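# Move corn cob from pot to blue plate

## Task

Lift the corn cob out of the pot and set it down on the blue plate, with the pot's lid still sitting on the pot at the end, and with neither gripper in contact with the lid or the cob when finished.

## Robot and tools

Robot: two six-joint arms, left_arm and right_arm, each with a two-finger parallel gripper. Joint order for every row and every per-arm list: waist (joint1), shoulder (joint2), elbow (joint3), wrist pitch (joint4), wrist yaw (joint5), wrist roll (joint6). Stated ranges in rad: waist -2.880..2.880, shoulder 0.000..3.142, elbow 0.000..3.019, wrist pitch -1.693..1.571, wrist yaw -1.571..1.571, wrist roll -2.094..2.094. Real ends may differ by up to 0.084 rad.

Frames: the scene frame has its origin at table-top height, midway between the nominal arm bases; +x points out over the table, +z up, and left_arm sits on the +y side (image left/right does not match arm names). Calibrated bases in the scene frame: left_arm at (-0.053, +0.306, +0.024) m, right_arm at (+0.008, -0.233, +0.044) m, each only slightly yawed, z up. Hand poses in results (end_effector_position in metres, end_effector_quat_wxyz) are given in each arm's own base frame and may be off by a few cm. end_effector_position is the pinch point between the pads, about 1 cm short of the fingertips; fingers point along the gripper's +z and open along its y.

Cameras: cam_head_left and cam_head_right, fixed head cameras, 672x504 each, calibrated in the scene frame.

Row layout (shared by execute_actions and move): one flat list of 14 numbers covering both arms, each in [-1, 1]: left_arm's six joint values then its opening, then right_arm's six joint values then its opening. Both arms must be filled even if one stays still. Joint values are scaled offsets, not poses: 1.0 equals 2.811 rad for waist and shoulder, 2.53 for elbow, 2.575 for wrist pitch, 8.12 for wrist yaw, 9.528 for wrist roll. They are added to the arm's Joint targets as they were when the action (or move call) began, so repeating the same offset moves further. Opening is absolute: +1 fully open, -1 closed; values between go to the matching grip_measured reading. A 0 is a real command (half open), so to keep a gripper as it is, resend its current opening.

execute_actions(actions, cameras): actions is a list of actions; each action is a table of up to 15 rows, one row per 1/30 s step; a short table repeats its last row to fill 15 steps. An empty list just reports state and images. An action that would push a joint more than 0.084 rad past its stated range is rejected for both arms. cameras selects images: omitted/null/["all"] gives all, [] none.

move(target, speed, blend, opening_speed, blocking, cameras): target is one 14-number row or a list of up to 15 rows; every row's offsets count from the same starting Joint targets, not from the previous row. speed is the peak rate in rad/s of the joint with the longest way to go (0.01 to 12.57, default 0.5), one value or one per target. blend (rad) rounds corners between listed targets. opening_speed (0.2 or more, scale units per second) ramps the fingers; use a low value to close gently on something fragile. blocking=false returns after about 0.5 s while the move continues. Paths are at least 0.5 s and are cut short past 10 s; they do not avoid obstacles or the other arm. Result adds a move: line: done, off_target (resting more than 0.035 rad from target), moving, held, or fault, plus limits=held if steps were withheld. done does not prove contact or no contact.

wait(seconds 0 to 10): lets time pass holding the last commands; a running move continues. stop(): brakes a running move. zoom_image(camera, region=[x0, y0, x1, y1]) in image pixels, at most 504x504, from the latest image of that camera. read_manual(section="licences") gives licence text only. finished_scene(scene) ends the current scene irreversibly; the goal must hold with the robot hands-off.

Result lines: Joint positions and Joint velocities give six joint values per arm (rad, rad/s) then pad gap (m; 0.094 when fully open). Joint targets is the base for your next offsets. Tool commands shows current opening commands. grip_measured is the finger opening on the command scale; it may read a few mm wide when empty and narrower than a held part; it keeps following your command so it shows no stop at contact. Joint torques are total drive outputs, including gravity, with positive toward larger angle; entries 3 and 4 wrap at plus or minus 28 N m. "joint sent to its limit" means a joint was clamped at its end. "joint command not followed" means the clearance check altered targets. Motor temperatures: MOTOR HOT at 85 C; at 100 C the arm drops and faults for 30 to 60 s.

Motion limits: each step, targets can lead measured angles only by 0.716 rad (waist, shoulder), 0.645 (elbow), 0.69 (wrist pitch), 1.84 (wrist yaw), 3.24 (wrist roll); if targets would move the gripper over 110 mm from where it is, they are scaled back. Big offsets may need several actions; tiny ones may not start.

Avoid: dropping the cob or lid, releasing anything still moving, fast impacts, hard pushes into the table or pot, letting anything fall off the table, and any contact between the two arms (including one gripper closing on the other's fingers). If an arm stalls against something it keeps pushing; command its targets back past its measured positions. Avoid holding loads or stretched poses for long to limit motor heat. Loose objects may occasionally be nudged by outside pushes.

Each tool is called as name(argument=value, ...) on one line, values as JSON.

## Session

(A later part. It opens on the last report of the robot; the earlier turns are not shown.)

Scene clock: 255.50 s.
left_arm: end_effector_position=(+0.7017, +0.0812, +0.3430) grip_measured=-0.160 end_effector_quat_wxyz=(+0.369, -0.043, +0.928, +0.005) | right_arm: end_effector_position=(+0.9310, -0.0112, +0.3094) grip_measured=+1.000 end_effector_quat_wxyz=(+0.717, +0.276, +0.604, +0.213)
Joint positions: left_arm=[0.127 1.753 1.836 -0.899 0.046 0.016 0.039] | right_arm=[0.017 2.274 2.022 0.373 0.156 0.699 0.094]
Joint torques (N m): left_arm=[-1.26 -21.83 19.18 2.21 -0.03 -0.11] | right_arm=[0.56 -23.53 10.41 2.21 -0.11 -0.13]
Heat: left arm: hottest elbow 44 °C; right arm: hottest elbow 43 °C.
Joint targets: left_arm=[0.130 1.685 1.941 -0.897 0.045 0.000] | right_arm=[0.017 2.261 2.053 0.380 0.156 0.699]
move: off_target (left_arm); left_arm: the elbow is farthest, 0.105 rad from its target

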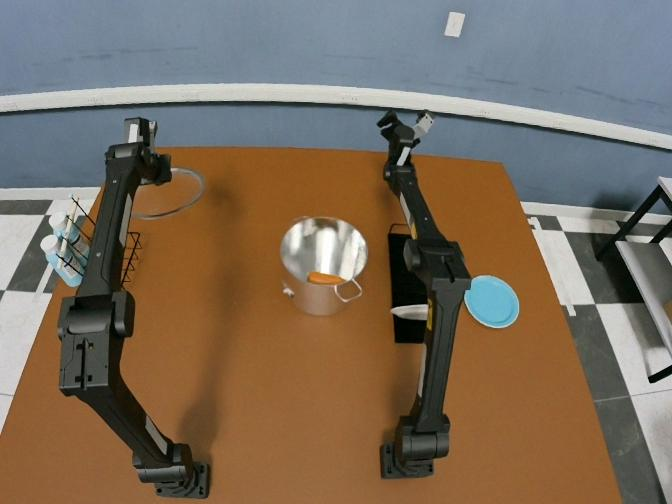

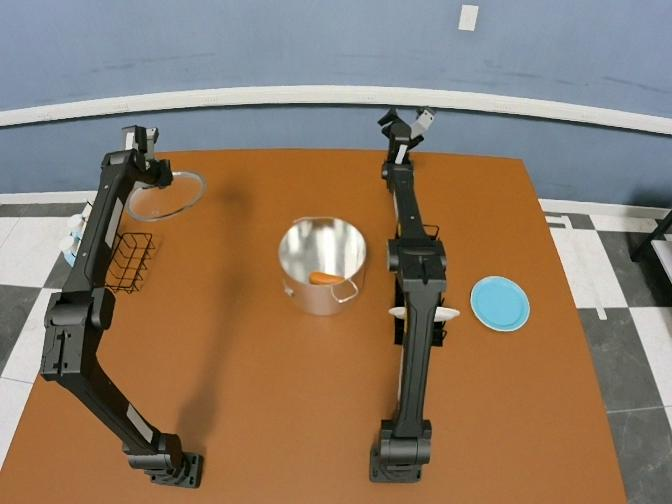

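move(target=[0,0,0,0,0,0,-0.6,0.1,-0.1473,-0.0431,-0.7837,-0.0192,-0.1853,0.7], speed=0.8)

zoom_image(camera="cam_head_left", region=[256, 180, 416, 340])

zoom_image(camera="cam_head_right", region=[256, 180, 416, 340])

Scene clock: 294.83 s.
left_arm: end_effector_position=(+0.7017, +0.0812, +0.3430) grip_measured=-0.160 end_effector_quat_wxyz=(+0.369, -0.043, +0.928, +0.005) | right_arm: end_effector_position=(+0.5603, +0.1651, +0.2595) grip_measured=+0.702 end_effector_quat_wxyz=(+0.011, -0.622, +0.783, -0.006)
Joint positions: left_arm=[0.127 1.753 1.836 -0.899 0.046 0.016 0.039] | right_arm=[0.288 1.867 1.952 -1.631 0.002 -1.055 0.08]
Joint torques (N m): left_arm=[-1.49 -22.42 19.12 2.07 -0.02 -0.14] | right_arm=[1.26 -18.37 6.65 0.08 -0.3 -0.17]
Motor temperatures (°C): left_arm=[31 38 49 28 29 26 29] | right_arm=[26 36 42 28 28 27 25]
Heat: left arm: hottest elbow 49 °C; right arm: hottest elbow 42 °C.
Joint targets: left_arm=[0.130 1.685 1.940 -0.897 0.045 0.000] | right_arm=[0.298 1.847 1.944 -1.638 0.000 -1.067]
move: off_target (left_arm); left_arm: the elbow is farthest, 0.105 rad from its target

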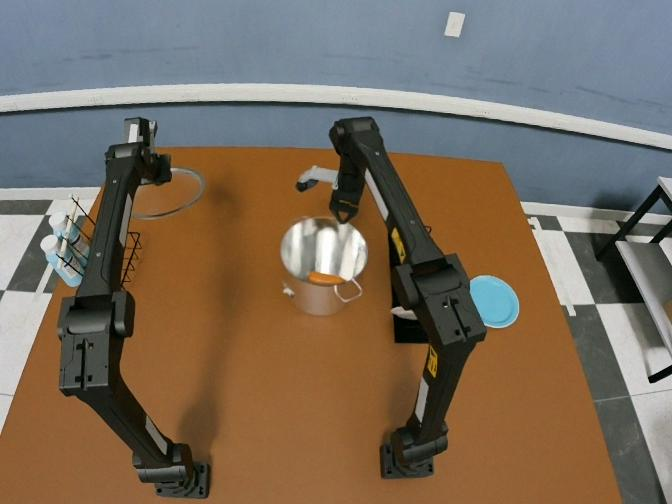

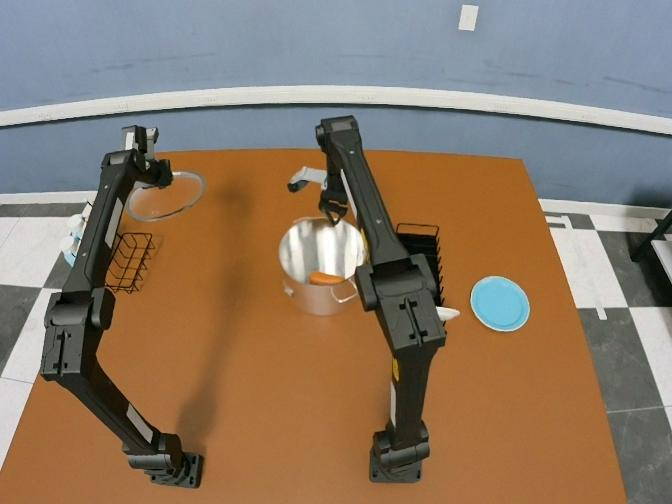

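Scaled by 3.150 from the camera's 672x504 image, which has a finer 960x720 frame.

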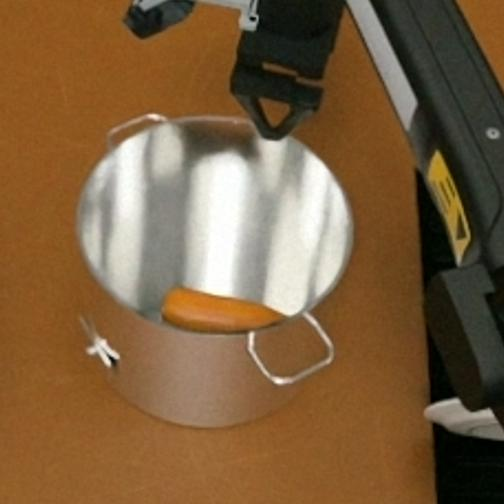

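Scaled by 3.150 from the camera's 672x504 image, which has a finer 960x720 frame.

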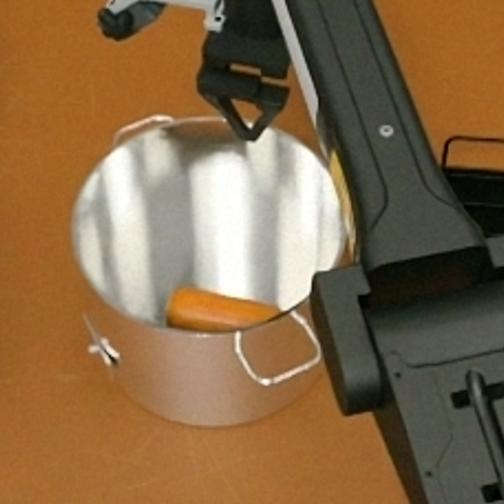

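move(target=[0,0,0,0,0,0,-0.6,0.0043,-0.011,-0.1269,0.1049,0,0,0.7], speed=0.4)

zoom_image(camera="cam_head_left", region=[256, 180, 416, 340])

zoom_image(camera="cam_head_right", region=[256, 180, 416, 340])

Scene clock: 319.77 s.
left_arm: end_effector_position=(+0.7017, +0.0812, +0.3430) grip_measured=-0.160 end_effector_quat_wxyz=(+0.369, -0.043, +0.928, +0.005) | right_arm: end_effector_position=(+0.5335, +0.1613, +0.1502) grip_measured=+0.702 end_effector_quat_wxyz=(-0.010, -0.625, +0.780, +0.003)
Joint positions: left_arm=[0.127 1.753 1.836 -0.899 0.046 0.016 0.039] | right_arm=[0.295 1.843 1.629 -1.377 0.002 -1.056 0.08]
Joint torques (N m): left_arm=[-1.61 -22.3 19.08 2.07 0 -0.15] | right_arm=[1.61 -18.32 6.54 0.68 -0.29 -0.18]
Heat: left arm: hottest elbow 52 °C; right arm: hottest elbow 39 °C.
Joint targets: left_arm=[0.130 1.685 1.940 -0.897 0.045 0.000] | right_arm=[0.310 1.816 1.623 -1.368 0.000 -1.067]
move: off_target (left_arm); left_arm: the elbow is farthest, 0.104 rad from its target

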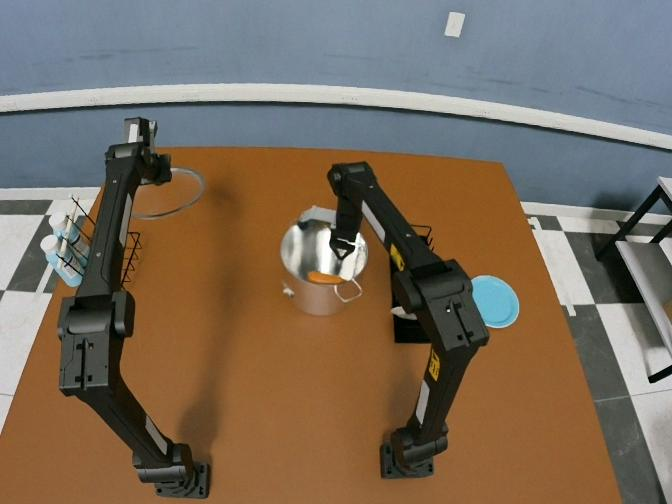

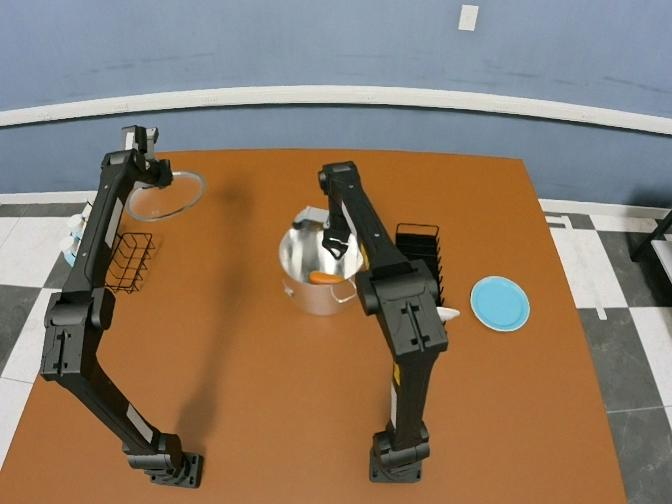

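Scaled by 3.150 from the camera's 672x504 image, which has a finer 960x720 frame.

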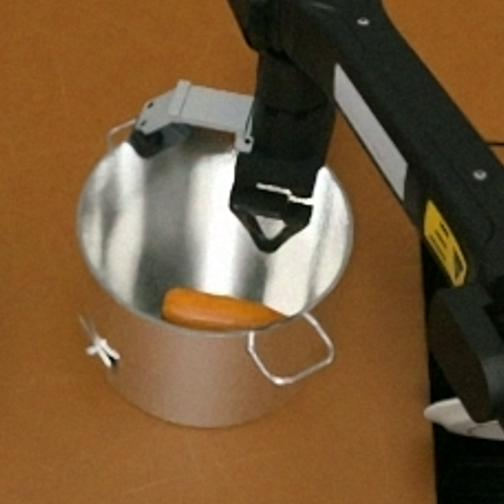

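Scaled by 3.150 from the camera's 672x504 image, which has a finer 960x720 frame.

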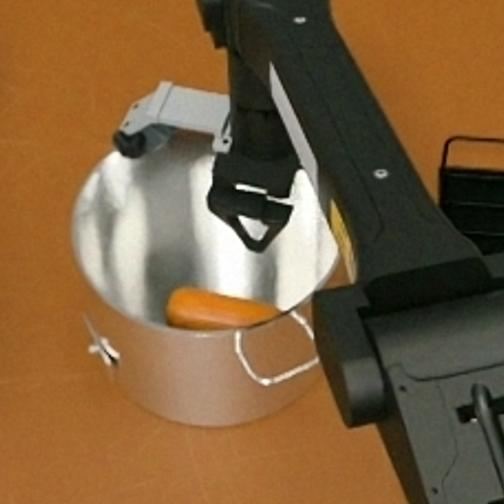

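move(target=[0,0,0,0,0,0,-0.6,0.0078,0.0285,-0.0435,0.0792,0,0,0.4], speed=0.2)

zoom_image(camera="cam_head_left", region=[256, 200, 396, 340])

zoom_image(camera="cam_head_right", region=[256, 200, 396, 340])

Scene clock: 347.43 s.
left_arm: end_effector_position=(+0.7017, +0.0812, +0.3430) grip_measured=-0.160 end_effector_quat_wxyz=(+0.369, -0.043, +0.928, +0.005) | right_arm: end_effector_position=(+0.5389, +0.1761, +0.0831) grip_measured=+0.402 end_effector_quat_wxyz=(+0.010, -0.634, +0.773, -0.005)
Joint positions: left_arm=[0.127 1.753 1.836 -0.899 0.046 0.016 0.039] | right_arm=[0.317 1.892 1.518 -1.174 0.002 -1.056 0.066]
Joint torques (N m): left_arm=[-1.32 -22.24 19.06 2.02 -0.01 -0.13] | right_arm=[1.67 -15.97 6.37 0.76 -0.29 -0.17]
Motor temperatures (°C): left_arm=[31 39 55 28 29 26 30] | right_arm=[26 35 38 28 28 26 25]
Heat: left arm: hottest elbow 55 °C; right arm: hottest elbow 38 °C.
Joint targets: left_arm=[0.130 1.685 1.940 -0.897 0.045 0.000] | right_arm=[0.332 1.896 1.513 -1.164 0.000 -1.067]
move: off_target (left_arm); left_arm: the elbow is farthest, 0.104 rad from its target

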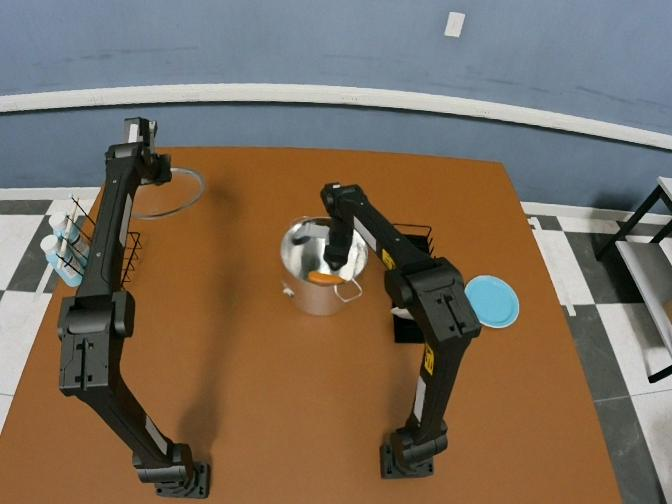

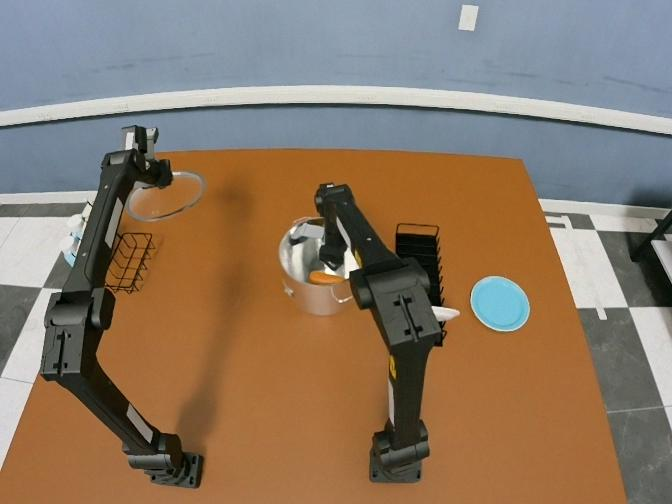

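Scaled by 3.600 from the camera's 672x504 image, which has a finer 960x720 frame.

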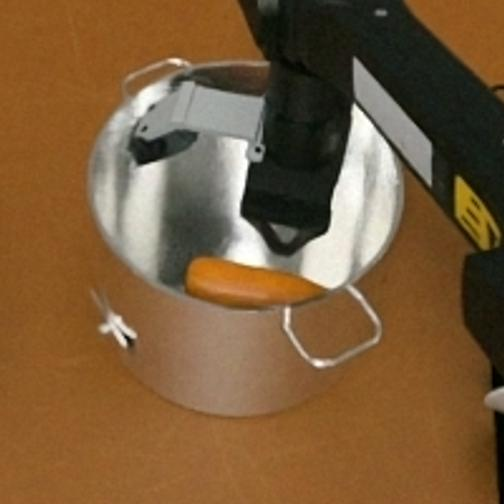

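Scaled by 3.600 from the camera's 672x504 image, which has a finer 960x720 frame.

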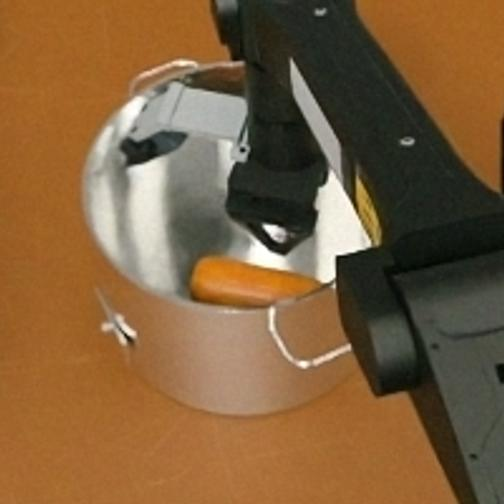

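move(target=[[0,0,0,0,0,0,-0.6,0,0.017,-0.0213,0.035,0,0,0.4],[0,0,0,0,0,0,-0.6,0,0.0342,-0.0427,0.0703,0,0,0.4]], speed=0.15)

zoom_image(camera="cam_head_left", region=[256, 200, 396, 340])

zoom_image(camera="cam_head_right", region=[256, 200, 396, 340])

Scene clock: 363.03 s.
left_arm: end_effector_position=(+0.7017, +0.0812, +0.3430) grip_measured=-0.160 end_effector_quat_wxyz=(+0.369, -0.043, +0.928, +0.005) | right_arm: end_effector_position=(+0.5292, +0.1739, +0.0155) grip_measured=+0.402 end_effector_quat_wxyz=(+0.002, -0.637, +0.771, +0.001)
Joint positions: left_arm=[0.127 1.753 1.836 -0.899 0.046 0.016 0.039] | right_arm=[0.317 1.957 1.423 -1.034 -0.003 -1.064 0.066]
Joint torques (N m): left_arm=[-1.49 -22.24 19.11 2.07 0.02 -0.11] | right_arm=[1.67 -13.57 4.89 2.39 -0.06 -0.08]
Motor temperatures (°C): left_arm=[31 39 56 28 29 26 30] | right_arm=[26 36 38 28 27 26 25]
Heat: left arm: hottest elbow 56 °C; right arm: hottest elbow 38 °C.
Joint targets: left_arm=[0.130 1.685 1.940 -0.897 0.045 0.000] | right_arm=[0.332 1.992 1.405 -0.983 0.000 -1.067]
move: off_target (left_arm, right_arm); left_arm: the elbow is farthest, 0.104 rad from its target; right_arm: the wrist pitch is farthest, 0.051 rad from its target

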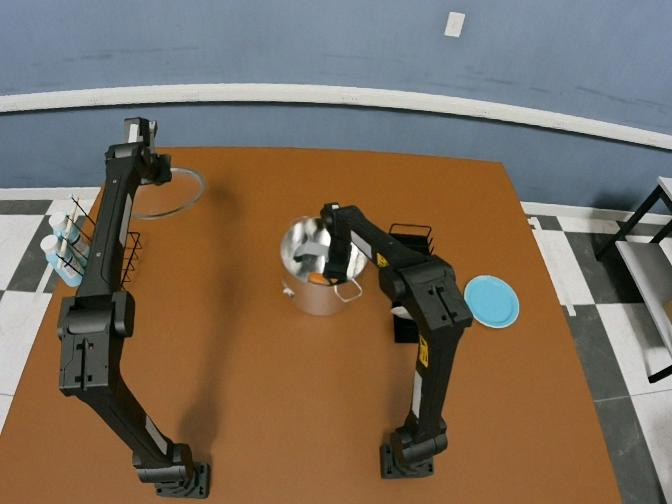

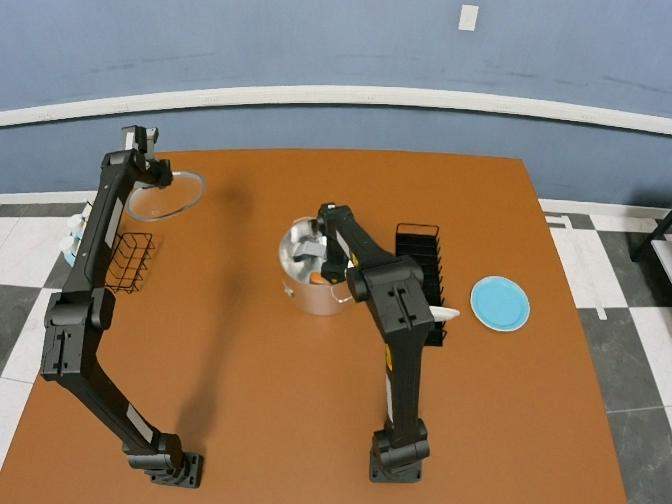

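Scaled by 3.600 from the camera's 672x504 image, which has a finer 960x720 frame.

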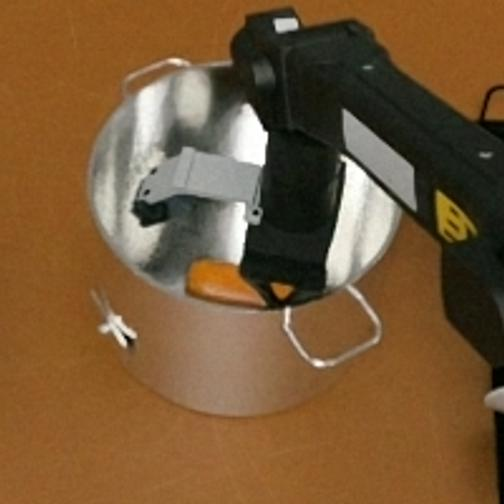

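Scaled by 3.600 from the camera's 672x504 image, which has a finer 960x720 frame.

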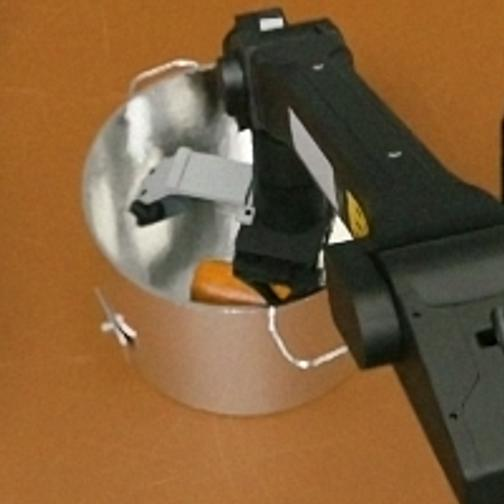

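move(target=[[0,0,0,0,0,0,-0.6,0,-0.0172,0.0214,-0.0353,0,0,0.4],[0,0,0,0,0,0,-0.6,0,-0.0172,0.0214,-0.0353,0,0,0.95]], speed=0.15)

zoom_image(camera="cam_head_left", region=[286, 220, 376, 310])

zoom_image(camera="cam_head_right", region=[286, 220, 376, 310])

Scene clock: 376.67 s.
left_arm: end_effector_position=(+0.7017, +0.0812, +0.3430) grip_measured=-0.160 end_effector_quat_wxyz=(+0.369, -0.043, +0.928, +0.005) | right_arm: end_effector_position=(+0.5210, +0.1721, +0.0162) grip_measured=+0.947 end_effector_quat_wxyz=(-0.013, -0.638, +0.770, +0.006)
Joint positions: left_arm=[0.127 1.753 1.836 -0.899 0.046 0.016 0.039] | right_arm=[0.319 1.955 1.422 -1.067 -0.002 -1.065 0.091]
Joint torques (N m): left_arm=[-1.49 -22.3 19.21 2.18 0.02 -0.14] | right_arm=[1.49 -17.26 8.91 -0.02 -0.11 -0.08]
Motor temperatures (°C): left_arm=[31 39 57 28 29 26 30] | right_arm=[26 35 37 28 27 26 25]
Heat: left arm: hottest elbow 57 °C; right arm: hottest elbow 37 °C.
Joint targets: left_arm=[0.130 1.685 1.940 -0.897 0.045 0.000] | right_arm=[0.332 1.944 1.459 -1.074 0.000 -1.067]
move: off_target (left_arm, right_arm); target 2's new numbers were sent with right_arm's elbow 0.037 rad from that target; left_arm: the elbow is farthest, 0.104 rad from its target; right_arm: the elbow is farthest, 0.037 rad from its target

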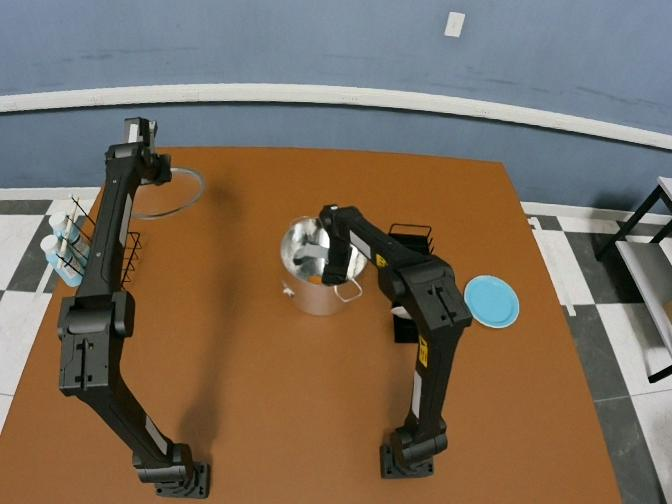

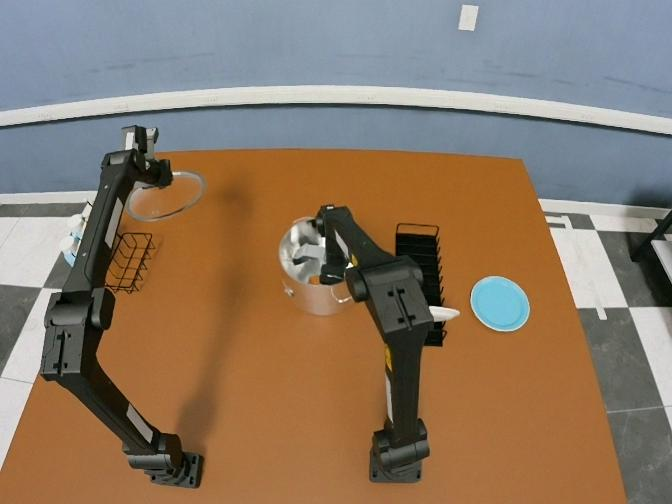

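Scaled by 5.600 from the camera's 672x504 image, which has a finer 960x720 frame.

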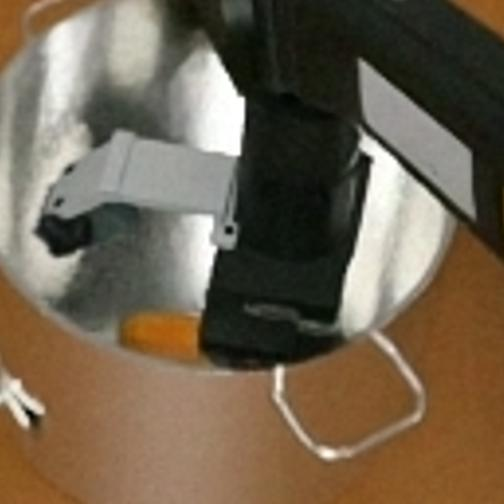

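Scaled by 5.600 from the camera's 672x504 image, which has a finer 960x720 frame.

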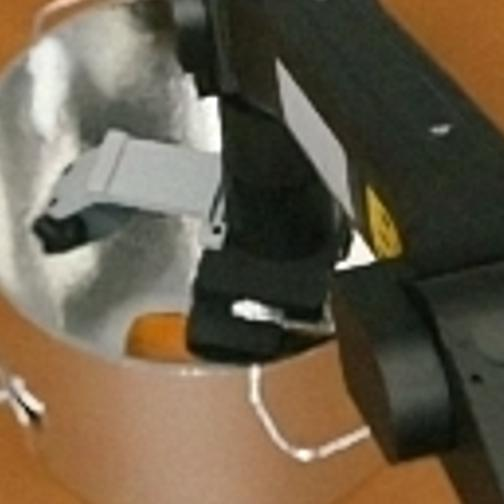

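move(target=[0,0,0,0,0,0,-0.6,0,0.0146,-0.0372,0.0443,0,0,0.95], speed=0.1)

zoom_image(camera="cam_head_left", region=[286, 220, 376, 310])

zoom_image(camera="cam_head_right", region=[286, 220, 376, 310])

Scene clock: 386.37 s.
left_arm: end_effector_position=(+0.7017, +0.0812, +0.3430) grip_measured=-0.160 end_effector_quat_wxyz=(+0.369, -0.043, +0.928, +0.005) | right_arm: end_effector_position=(+0.5190, +0.1714, -0.0123) grip_measured=+0.948 end_effector_quat_wxyz=(-0.002, -0.638, +0.770, +0.002)
Joint positions: left_arm=[0.127 1.753 1.836 -0.899 0.046 0.016 0.039] | right_arm=[0.319 1.978 1.371 -0.969 -0.002 -1.065 0.092]
Joint torques (N m): left_arm=[-1.2 -21.71 19.23 2.13 -0.03 -0.16] | right_arm=[1.49 -15.68 5.46 0.69 -0.11 -0.08]
Motor temperatures (°C): left_arm=[31 40 57 28 29 26 30] | right_arm=[26 35 38 28 27 26 25]
Heat: left arm: hottest elbow 57 °C; right arm: hottest elbow 38 °C.
Joint targets: left_arm=[0.130 1.685 1.940 -0.897 0.045 0.000] | right_arm=[0.332 1.985 1.365 -0.959 0.000 -1.067]
move: off_target (left_arm); left_arm: the elbow is farthest, 0.104 rad from its target

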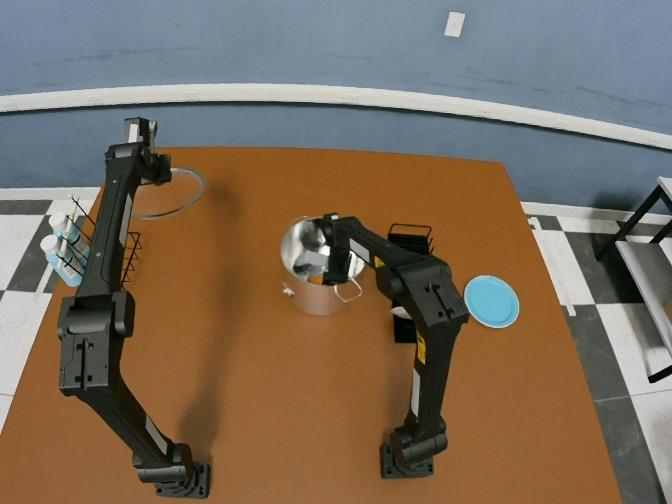

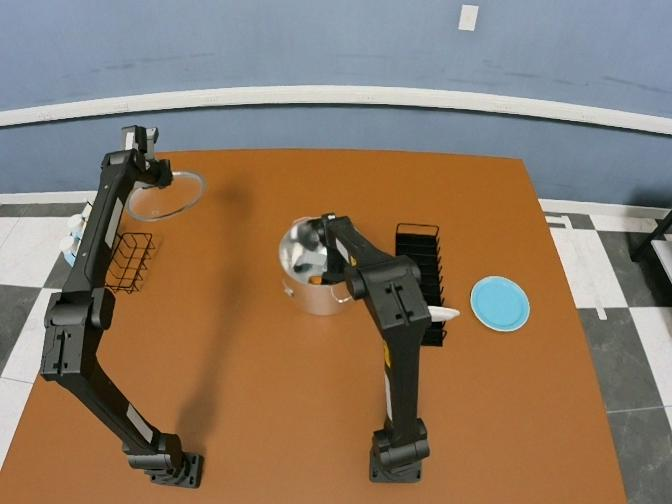

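Scaled by 5.600 from the camera's 672x504 image, which has a finer 960x720 frame.

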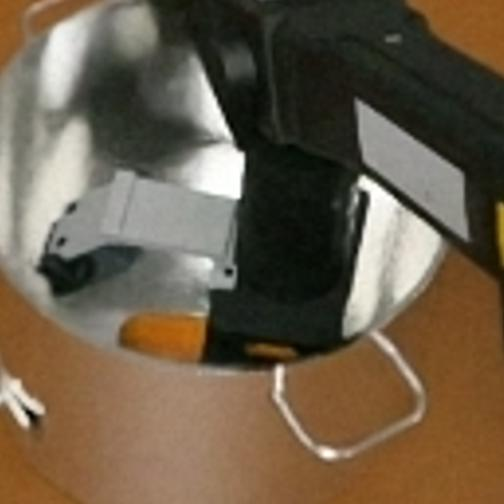

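Scaled by 5.600 from the camera's 672x504 image, which has a finer 960x720 frame.

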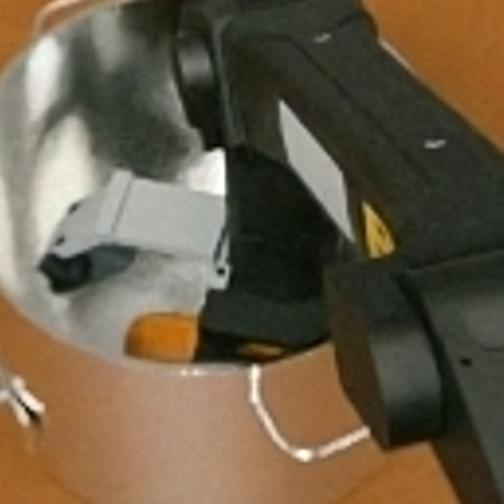

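move(target=[0,0,0,0,0,0,-0.6,0,0,0,0,0,0,-0.6], opening_speed=0.4)

zoom_image(camera="cam_head_left", region=[286, 220, 376, 310])

Scene clock: 401.57 s.
left_arm: end_effector_position=(+0.7017, +0.0812, +0.3430) grip_measured=-0.160 end_effector_quat_wxyz=(+0.369, -0.043, +0.928, +0.005) | right_arm: end_effector_position=(+0.5192, +0.1713, -0.0123) grip_measured=-0.021 end_effector_quat_wxyz=(-0.002, -0.638, +0.770, +0.001)
Joint positions: left_arm=[0.127 1.753 1.836 -0.899 0.046 0.016 0.039] | right_arm=[0.319 1.978 1.371 -0.969 -0.001 -1.065 0.046]
Joint torques (N m): left_arm=[-1.26 -22.07 19.19 2.1 0.03 -0.15] | right_arm=[1.49 -15.68 5.46 0.7 -0.15 -0.08]
Motor temperatures (°C): left_arm=[31 40 58 28 29 26 30] | right_arm=[26 35 37 28 27 26 25]
Heat: left arm: hottest elbow 58 °C; right arm: hottest elbow 37 °C.
Joint targets: left_arm=[0.130 1.685 1.940 -0.897 0.045 0.000] | right_arm=[0.332 1.985 1.365 -0.959 0.000 -1.067]
move: off_target (left_arm); left_arm: the elbow is farthest, 0.104 rad from its target

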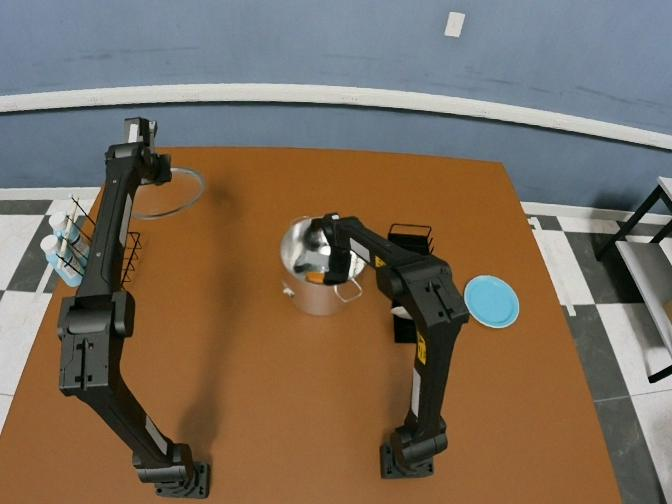

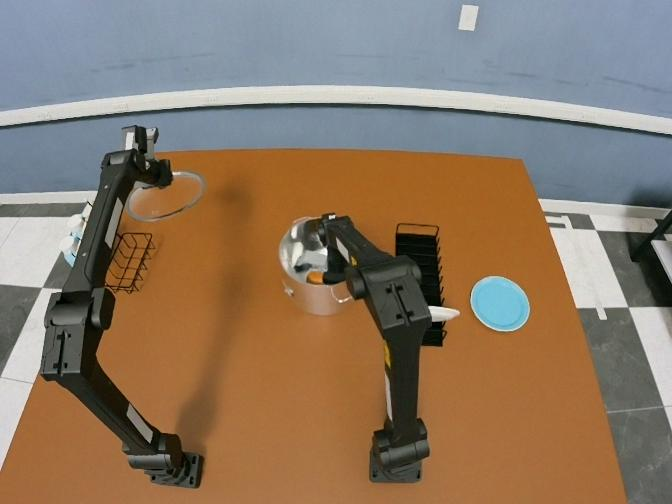

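Scaled by 5.600 from the camera's 672x504 image, which has a finer 960x720 frame.

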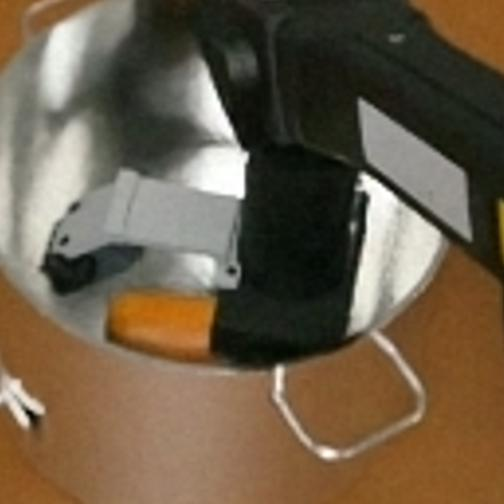

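move(target=[[0,0,0,0,0,0,-0.6,0,-0.063,0.0755,-0.1208,0,0,-0.6],[0,0,0,0,0,0,-0.6,0,-0.08,0.1917,-0.2528,0,0,-0.6]], speed=0.25, blend=0.05)

zoom_image(camera="cam_head_left", region=[256, 130, 406, 280])

Scene clock: 427.60 s.
left_arm: end_effector_position=(+0.7017, +0.0812, +0.3430) grip_measured=-0.160 end_effector_quat_wxyz=(+0.369, -0.043, +0.928, +0.005) | right_arm: end_effector_position=(+0.5154, +0.1698, +0.2347) grip_measured=-0.033 end_effector_quat_wxyz=(-0.021, -0.638, +0.770, +0.008)
Joint positions: left_arm=[0.127 1.753 1.836 -0.899 0.046 0.016 0.039] | right_arm=[0.319 1.793 1.782 -1.603 0 -1.065 0.045]
Joint torques (N m): left_arm=[-1.49 -22.18 19.07 2.06 0 -0.12] | right_arm=[1.49 -18.37 12.27 -0.05 -0.21 -0.09]
Motor temperatures (°C): left_arm=[31 40 60 28 29 26 30] | right_arm=[26 35 37 28 27 26 26]
Heat: left arm: hottest elbow 60 °C; right arm: hottest elbow 37 °C.
Joint targets: left_arm=[0.130 1.685 1.940 -0.897 0.045 0.000] | right_arm=[0.332 1.760 1.850 -1.611 0.000 -1.067]
move: off_target (left_arm, right_arm); left_arm: the elbow is farthest, 0.104 rad from its target; right_arm: the elbow is farthest, 0.068 rad from its target

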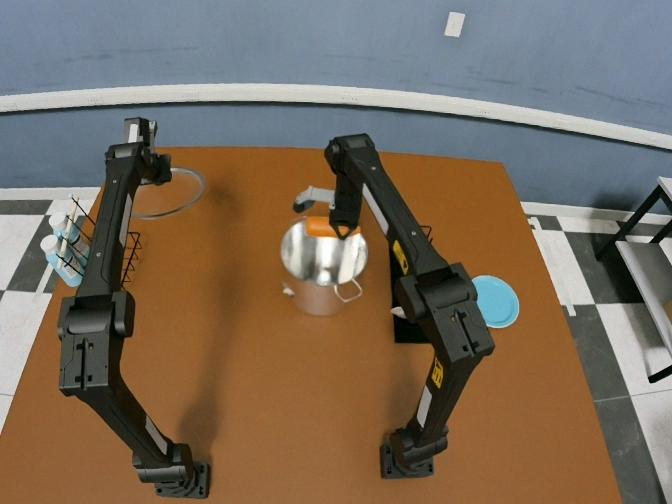

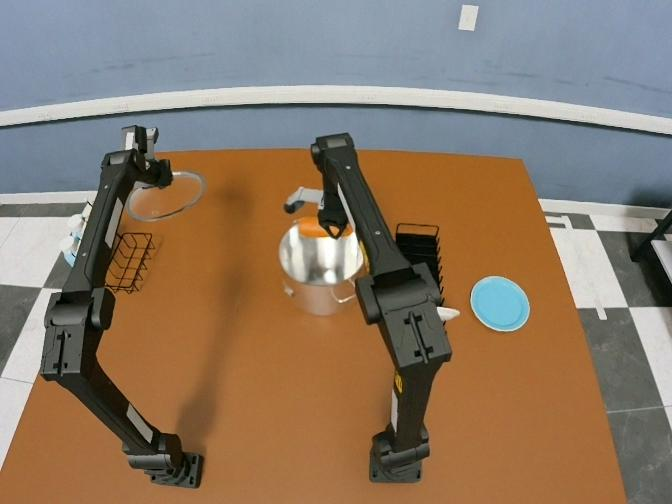

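Scaled by 3.360 from the camera's 672x504 image, which has a finer 960x720 frame.

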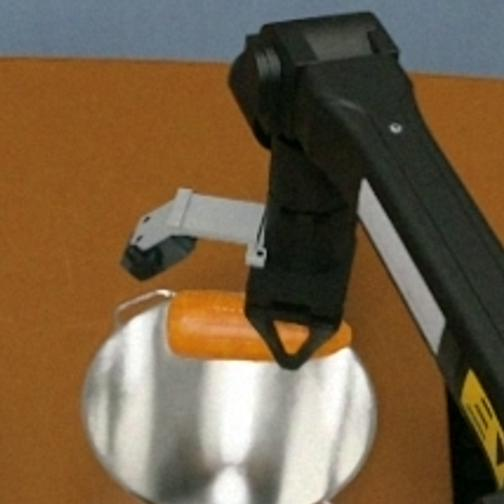

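move(target=[0,0,0,0,0,0,-0.6,-0.349,0.0285,0.0672,-0.0171,0,0,-0.6], speed=0.5)

zoom_image(camera="cam_head_left", region=[406, 200, 556, 350])

zoom_image(camera="cam_head_right", region=[406, 200, 556, 350])

Scene clock: 438.93 s.
left_arm: end_effector_position=(+0.7017, +0.0812, +0.3430) grip_measured=-0.160 end_effector_quat_wxyz=(+0.369, -0.043, +0.928, +0.005) | right_arm: end_effector_position=(+0.4549, -0.3521, +0.2708) grip_measured=-0.033 end_effector_quat_wxyz=(+0.007, -0.203, +0.979, -0.011)
Joint positions: left_arm=[0.127 1.753 1.836 -0.899 0.046 0.016 0.039] | right_arm=[-0.657 1.843 1.946 -1.648 0.003 -1.065 0.045]
Joint torques (N m): left_arm=[-1.38 -22.53 19.15 2.19 -0.04 -0.1] | right_arm=[1.2 -16.62 12.72 0.1 -0.33 -0.08]
Motor temperatures (°C): left_arm=[31 40 60 28 29 26 30] | right_arm=[26 35 39 28 27 26 26]
Heat: left arm: hottest elbow 60 °C; right arm: hottest elbow 39 °C.
Joint targets: left_arm=[0.130 1.685 1.940 -0.897 0.045 0.000] | right_arm=[-0.649 1.840 2.020 -1.655 0.000 -1.067]
move: off_target (left_arm, right_arm); left_arm: the elbow is farthest, 0.104 rad from its target; right_arm: the elbow is farthest, 0.074 rad from its target

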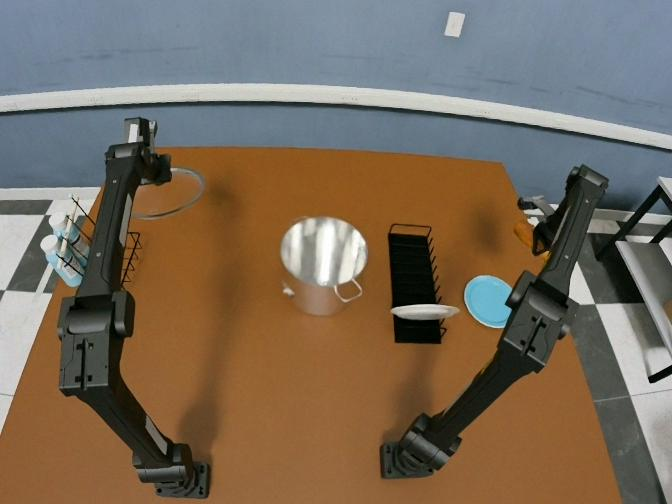

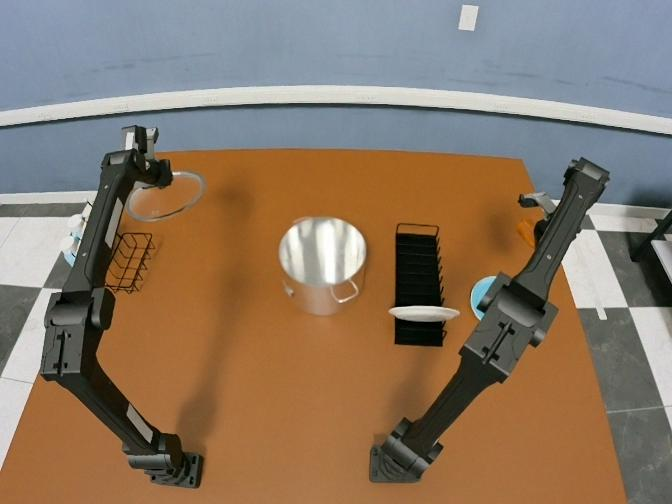

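Scaled by 3.360 from the camera's 672x504 image, which has a finer 960x720 frame.

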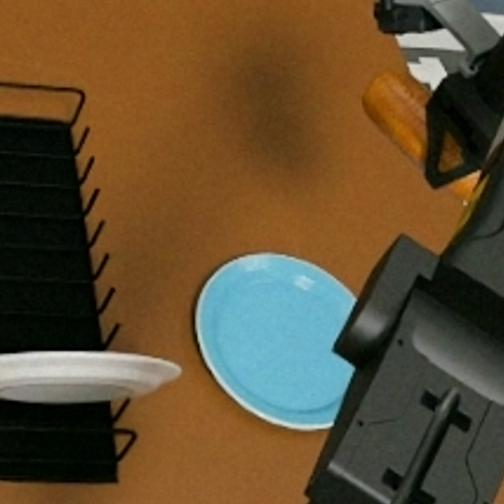

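Scaled by 3.360 from the camera's 672x504 image, which has a finer 960x720 frame.

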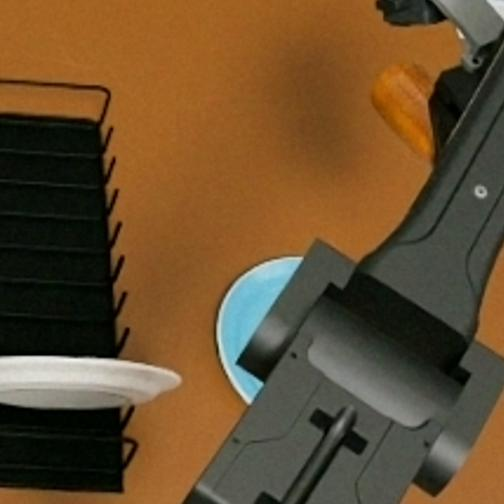

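move(target=[[0,0,0,0,0,0,-0.6,0.0121,0.0181,-0.1557,0.1511,0,0,-0.6],[0,0,0,0,0,0,-0.6,0.0121,0.0534,-0.2016,0.2334,0,0,-0.6]], speed=[0.4,0.2], blend=0.05)

zoom_image(camera="cam_head_left", region=[436, 230, 556, 350])

zoom_image(camera="cam_head_right", region=[436, 230, 556, 350])

Scene clock: 456.73 s.
left_arm: end_effector_position=(+0.7017, +0.0812, +0.3430) grip_measured=-0.160 end_effector_quat_wxyz=(+0.369, -0.043, +0.928, +0.005) | right_arm: end_effector_position=(+0.4698, -0.3433, +0.0213) grip_measured=-0.033 end_effector_quat_wxyz=(+0.004, -0.216, +0.976, -0.007)
Joint positions: left_arm=[0.127 1.753 1.836 -0.899 0.046 0.016 0.039] | right_arm=[-0.629 1.999 1.509 -1.064 0.003 -1.065 0.045]
Joint torques (N m): left_arm=[-1.55 -22.3 19.23 1.96 0.02 -0.1] | right_arm=[1.61 -17.85 6.46 0.76 -0.32 -0.08]
Motor temperatures (°C): left_arm=[31 40 61 28 29 26 30] | right_arm=[26 34 39 28 27 26 27]
Heat: left arm: hottest elbow 61 °C; right arm: hottest elbow 39 °C.
Joint targets: left_arm=[0.130 1.685 1.940 -0.897 0.045 0.000] | right_arm=[-0.615 1.990 1.510 -1.053 0.000 -1.067]
move: off_target (left_arm); left_arm: the elbow is farthest, 0.104 rad from its target

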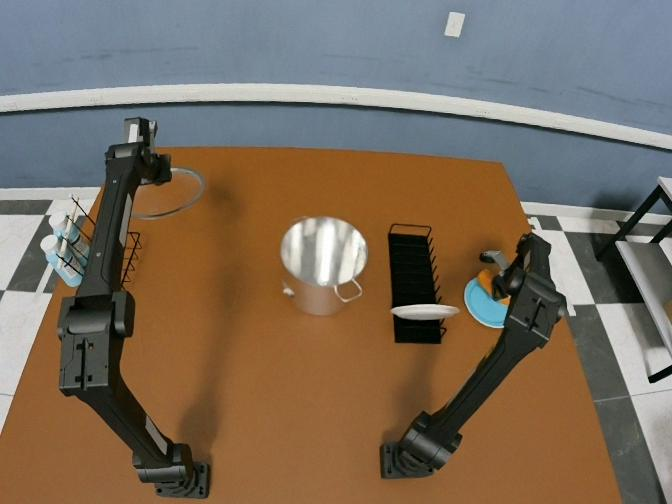

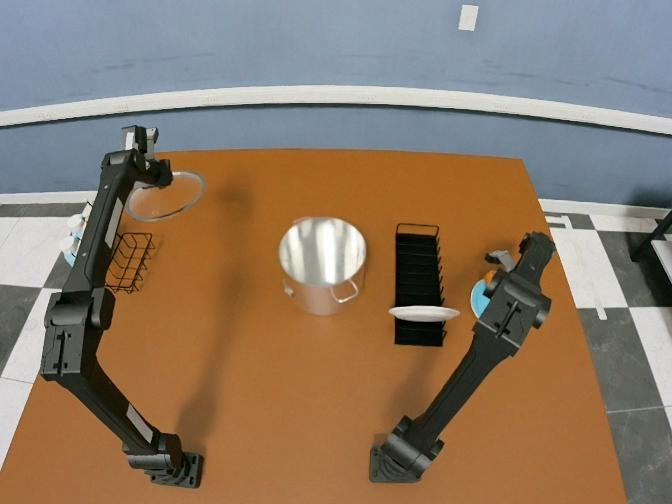

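Scaled by 4.200 from the camera's 672x504 image, which has a finer 960x720 frame.

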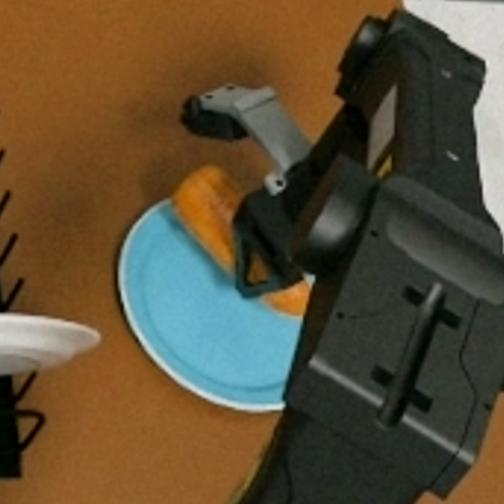

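Scaled by 4.200 from the camera's 672x504 image, which has a finer 960x720 frame.

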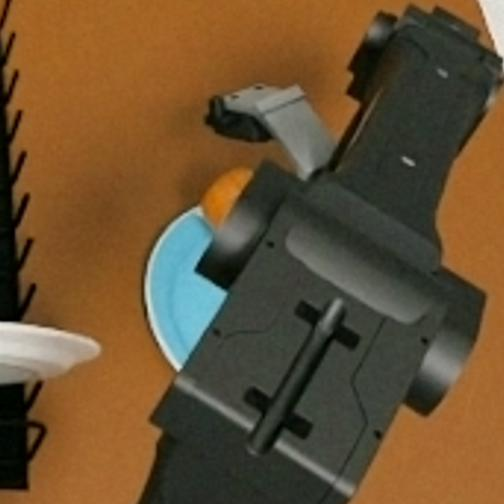

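move(target=[[0,0,0,0,0,0,-0.6,-0.0125,-0.027,-0.0502,0.0132,0,0,-0.6],[0,0,0,0,0,0,-0.6,-0.0125,-0.0225,-0.054,0.022,0,0,-0.6]], speed=[0.2,0.1])

zoom_image(camera="cam_head_left", region=[436, 230, 556, 350])

Scene clock: 468.97 s.
left_arm: end_effector_position=(+0.7017, +0.0812, +0.3430) grip_measured=-0.160 end_effector_quat_wxyz=(+0.369, -0.043, +0.928, +0.005) | right_arm: end_effector_position=(+0.4354, -0.3224, +0.0006) grip_measured=-0.033 end_effector_quat_wxyz=(-0.007, -0.213, +0.977, +0.006)
Joint positions: left_arm=[0.127 1.753 1.836 -0.899 0.046 0.016 0.039] | right_arm=[-0.636 1.955 1.374 -1.007 0.003 -1.065 0.045]
Joint torques (N m): left_arm=[-1.38 -21.77 19.11 2.13 -0.04 -0.13] | right_arm=[-0.5 -18.43 5.91 0.69 -0.32 -0.08]
Motor temperatures (°C): left_arm=[31 40 61 28 29 26 31] | right_arm=[26 34 39 28 27 26 27]
Heat: left arm: hottest elbow 61 °C; right arm: hottest elbow 39 °C.
Joint targets: left_arm=[0.130 1.685 1.940 -0.897 0.045 0.000] | right_arm=[-0.650 1.927 1.373 -0.997 0.000 -1.067]
move: off_target (left_arm); left_arm: the elbow is farthest, 0.104 rad from its target

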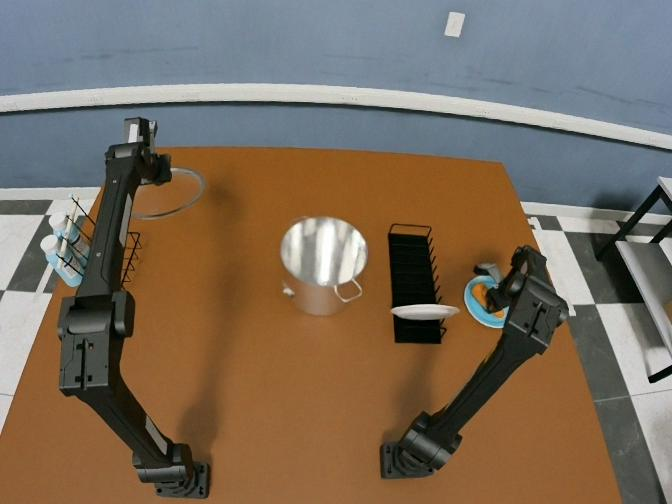

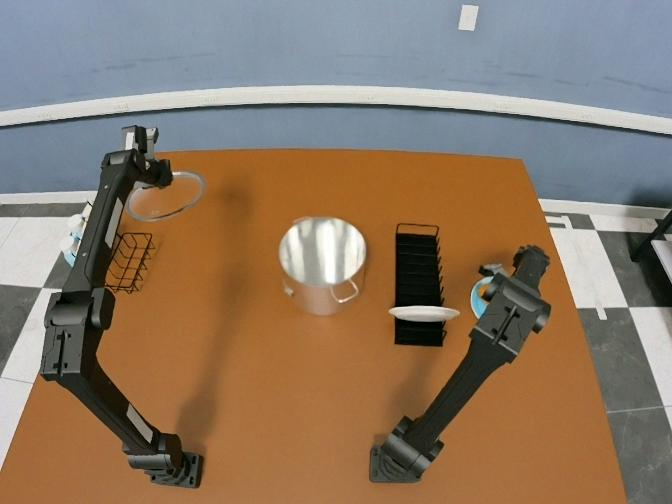

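Scaled by 4.200 from the camera's 672x504 image, which has a finer 960x720 frame.

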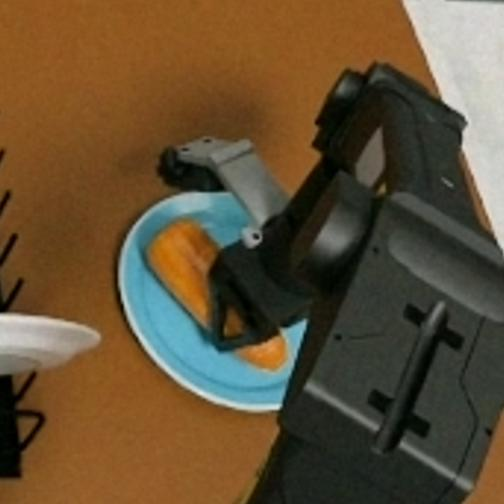

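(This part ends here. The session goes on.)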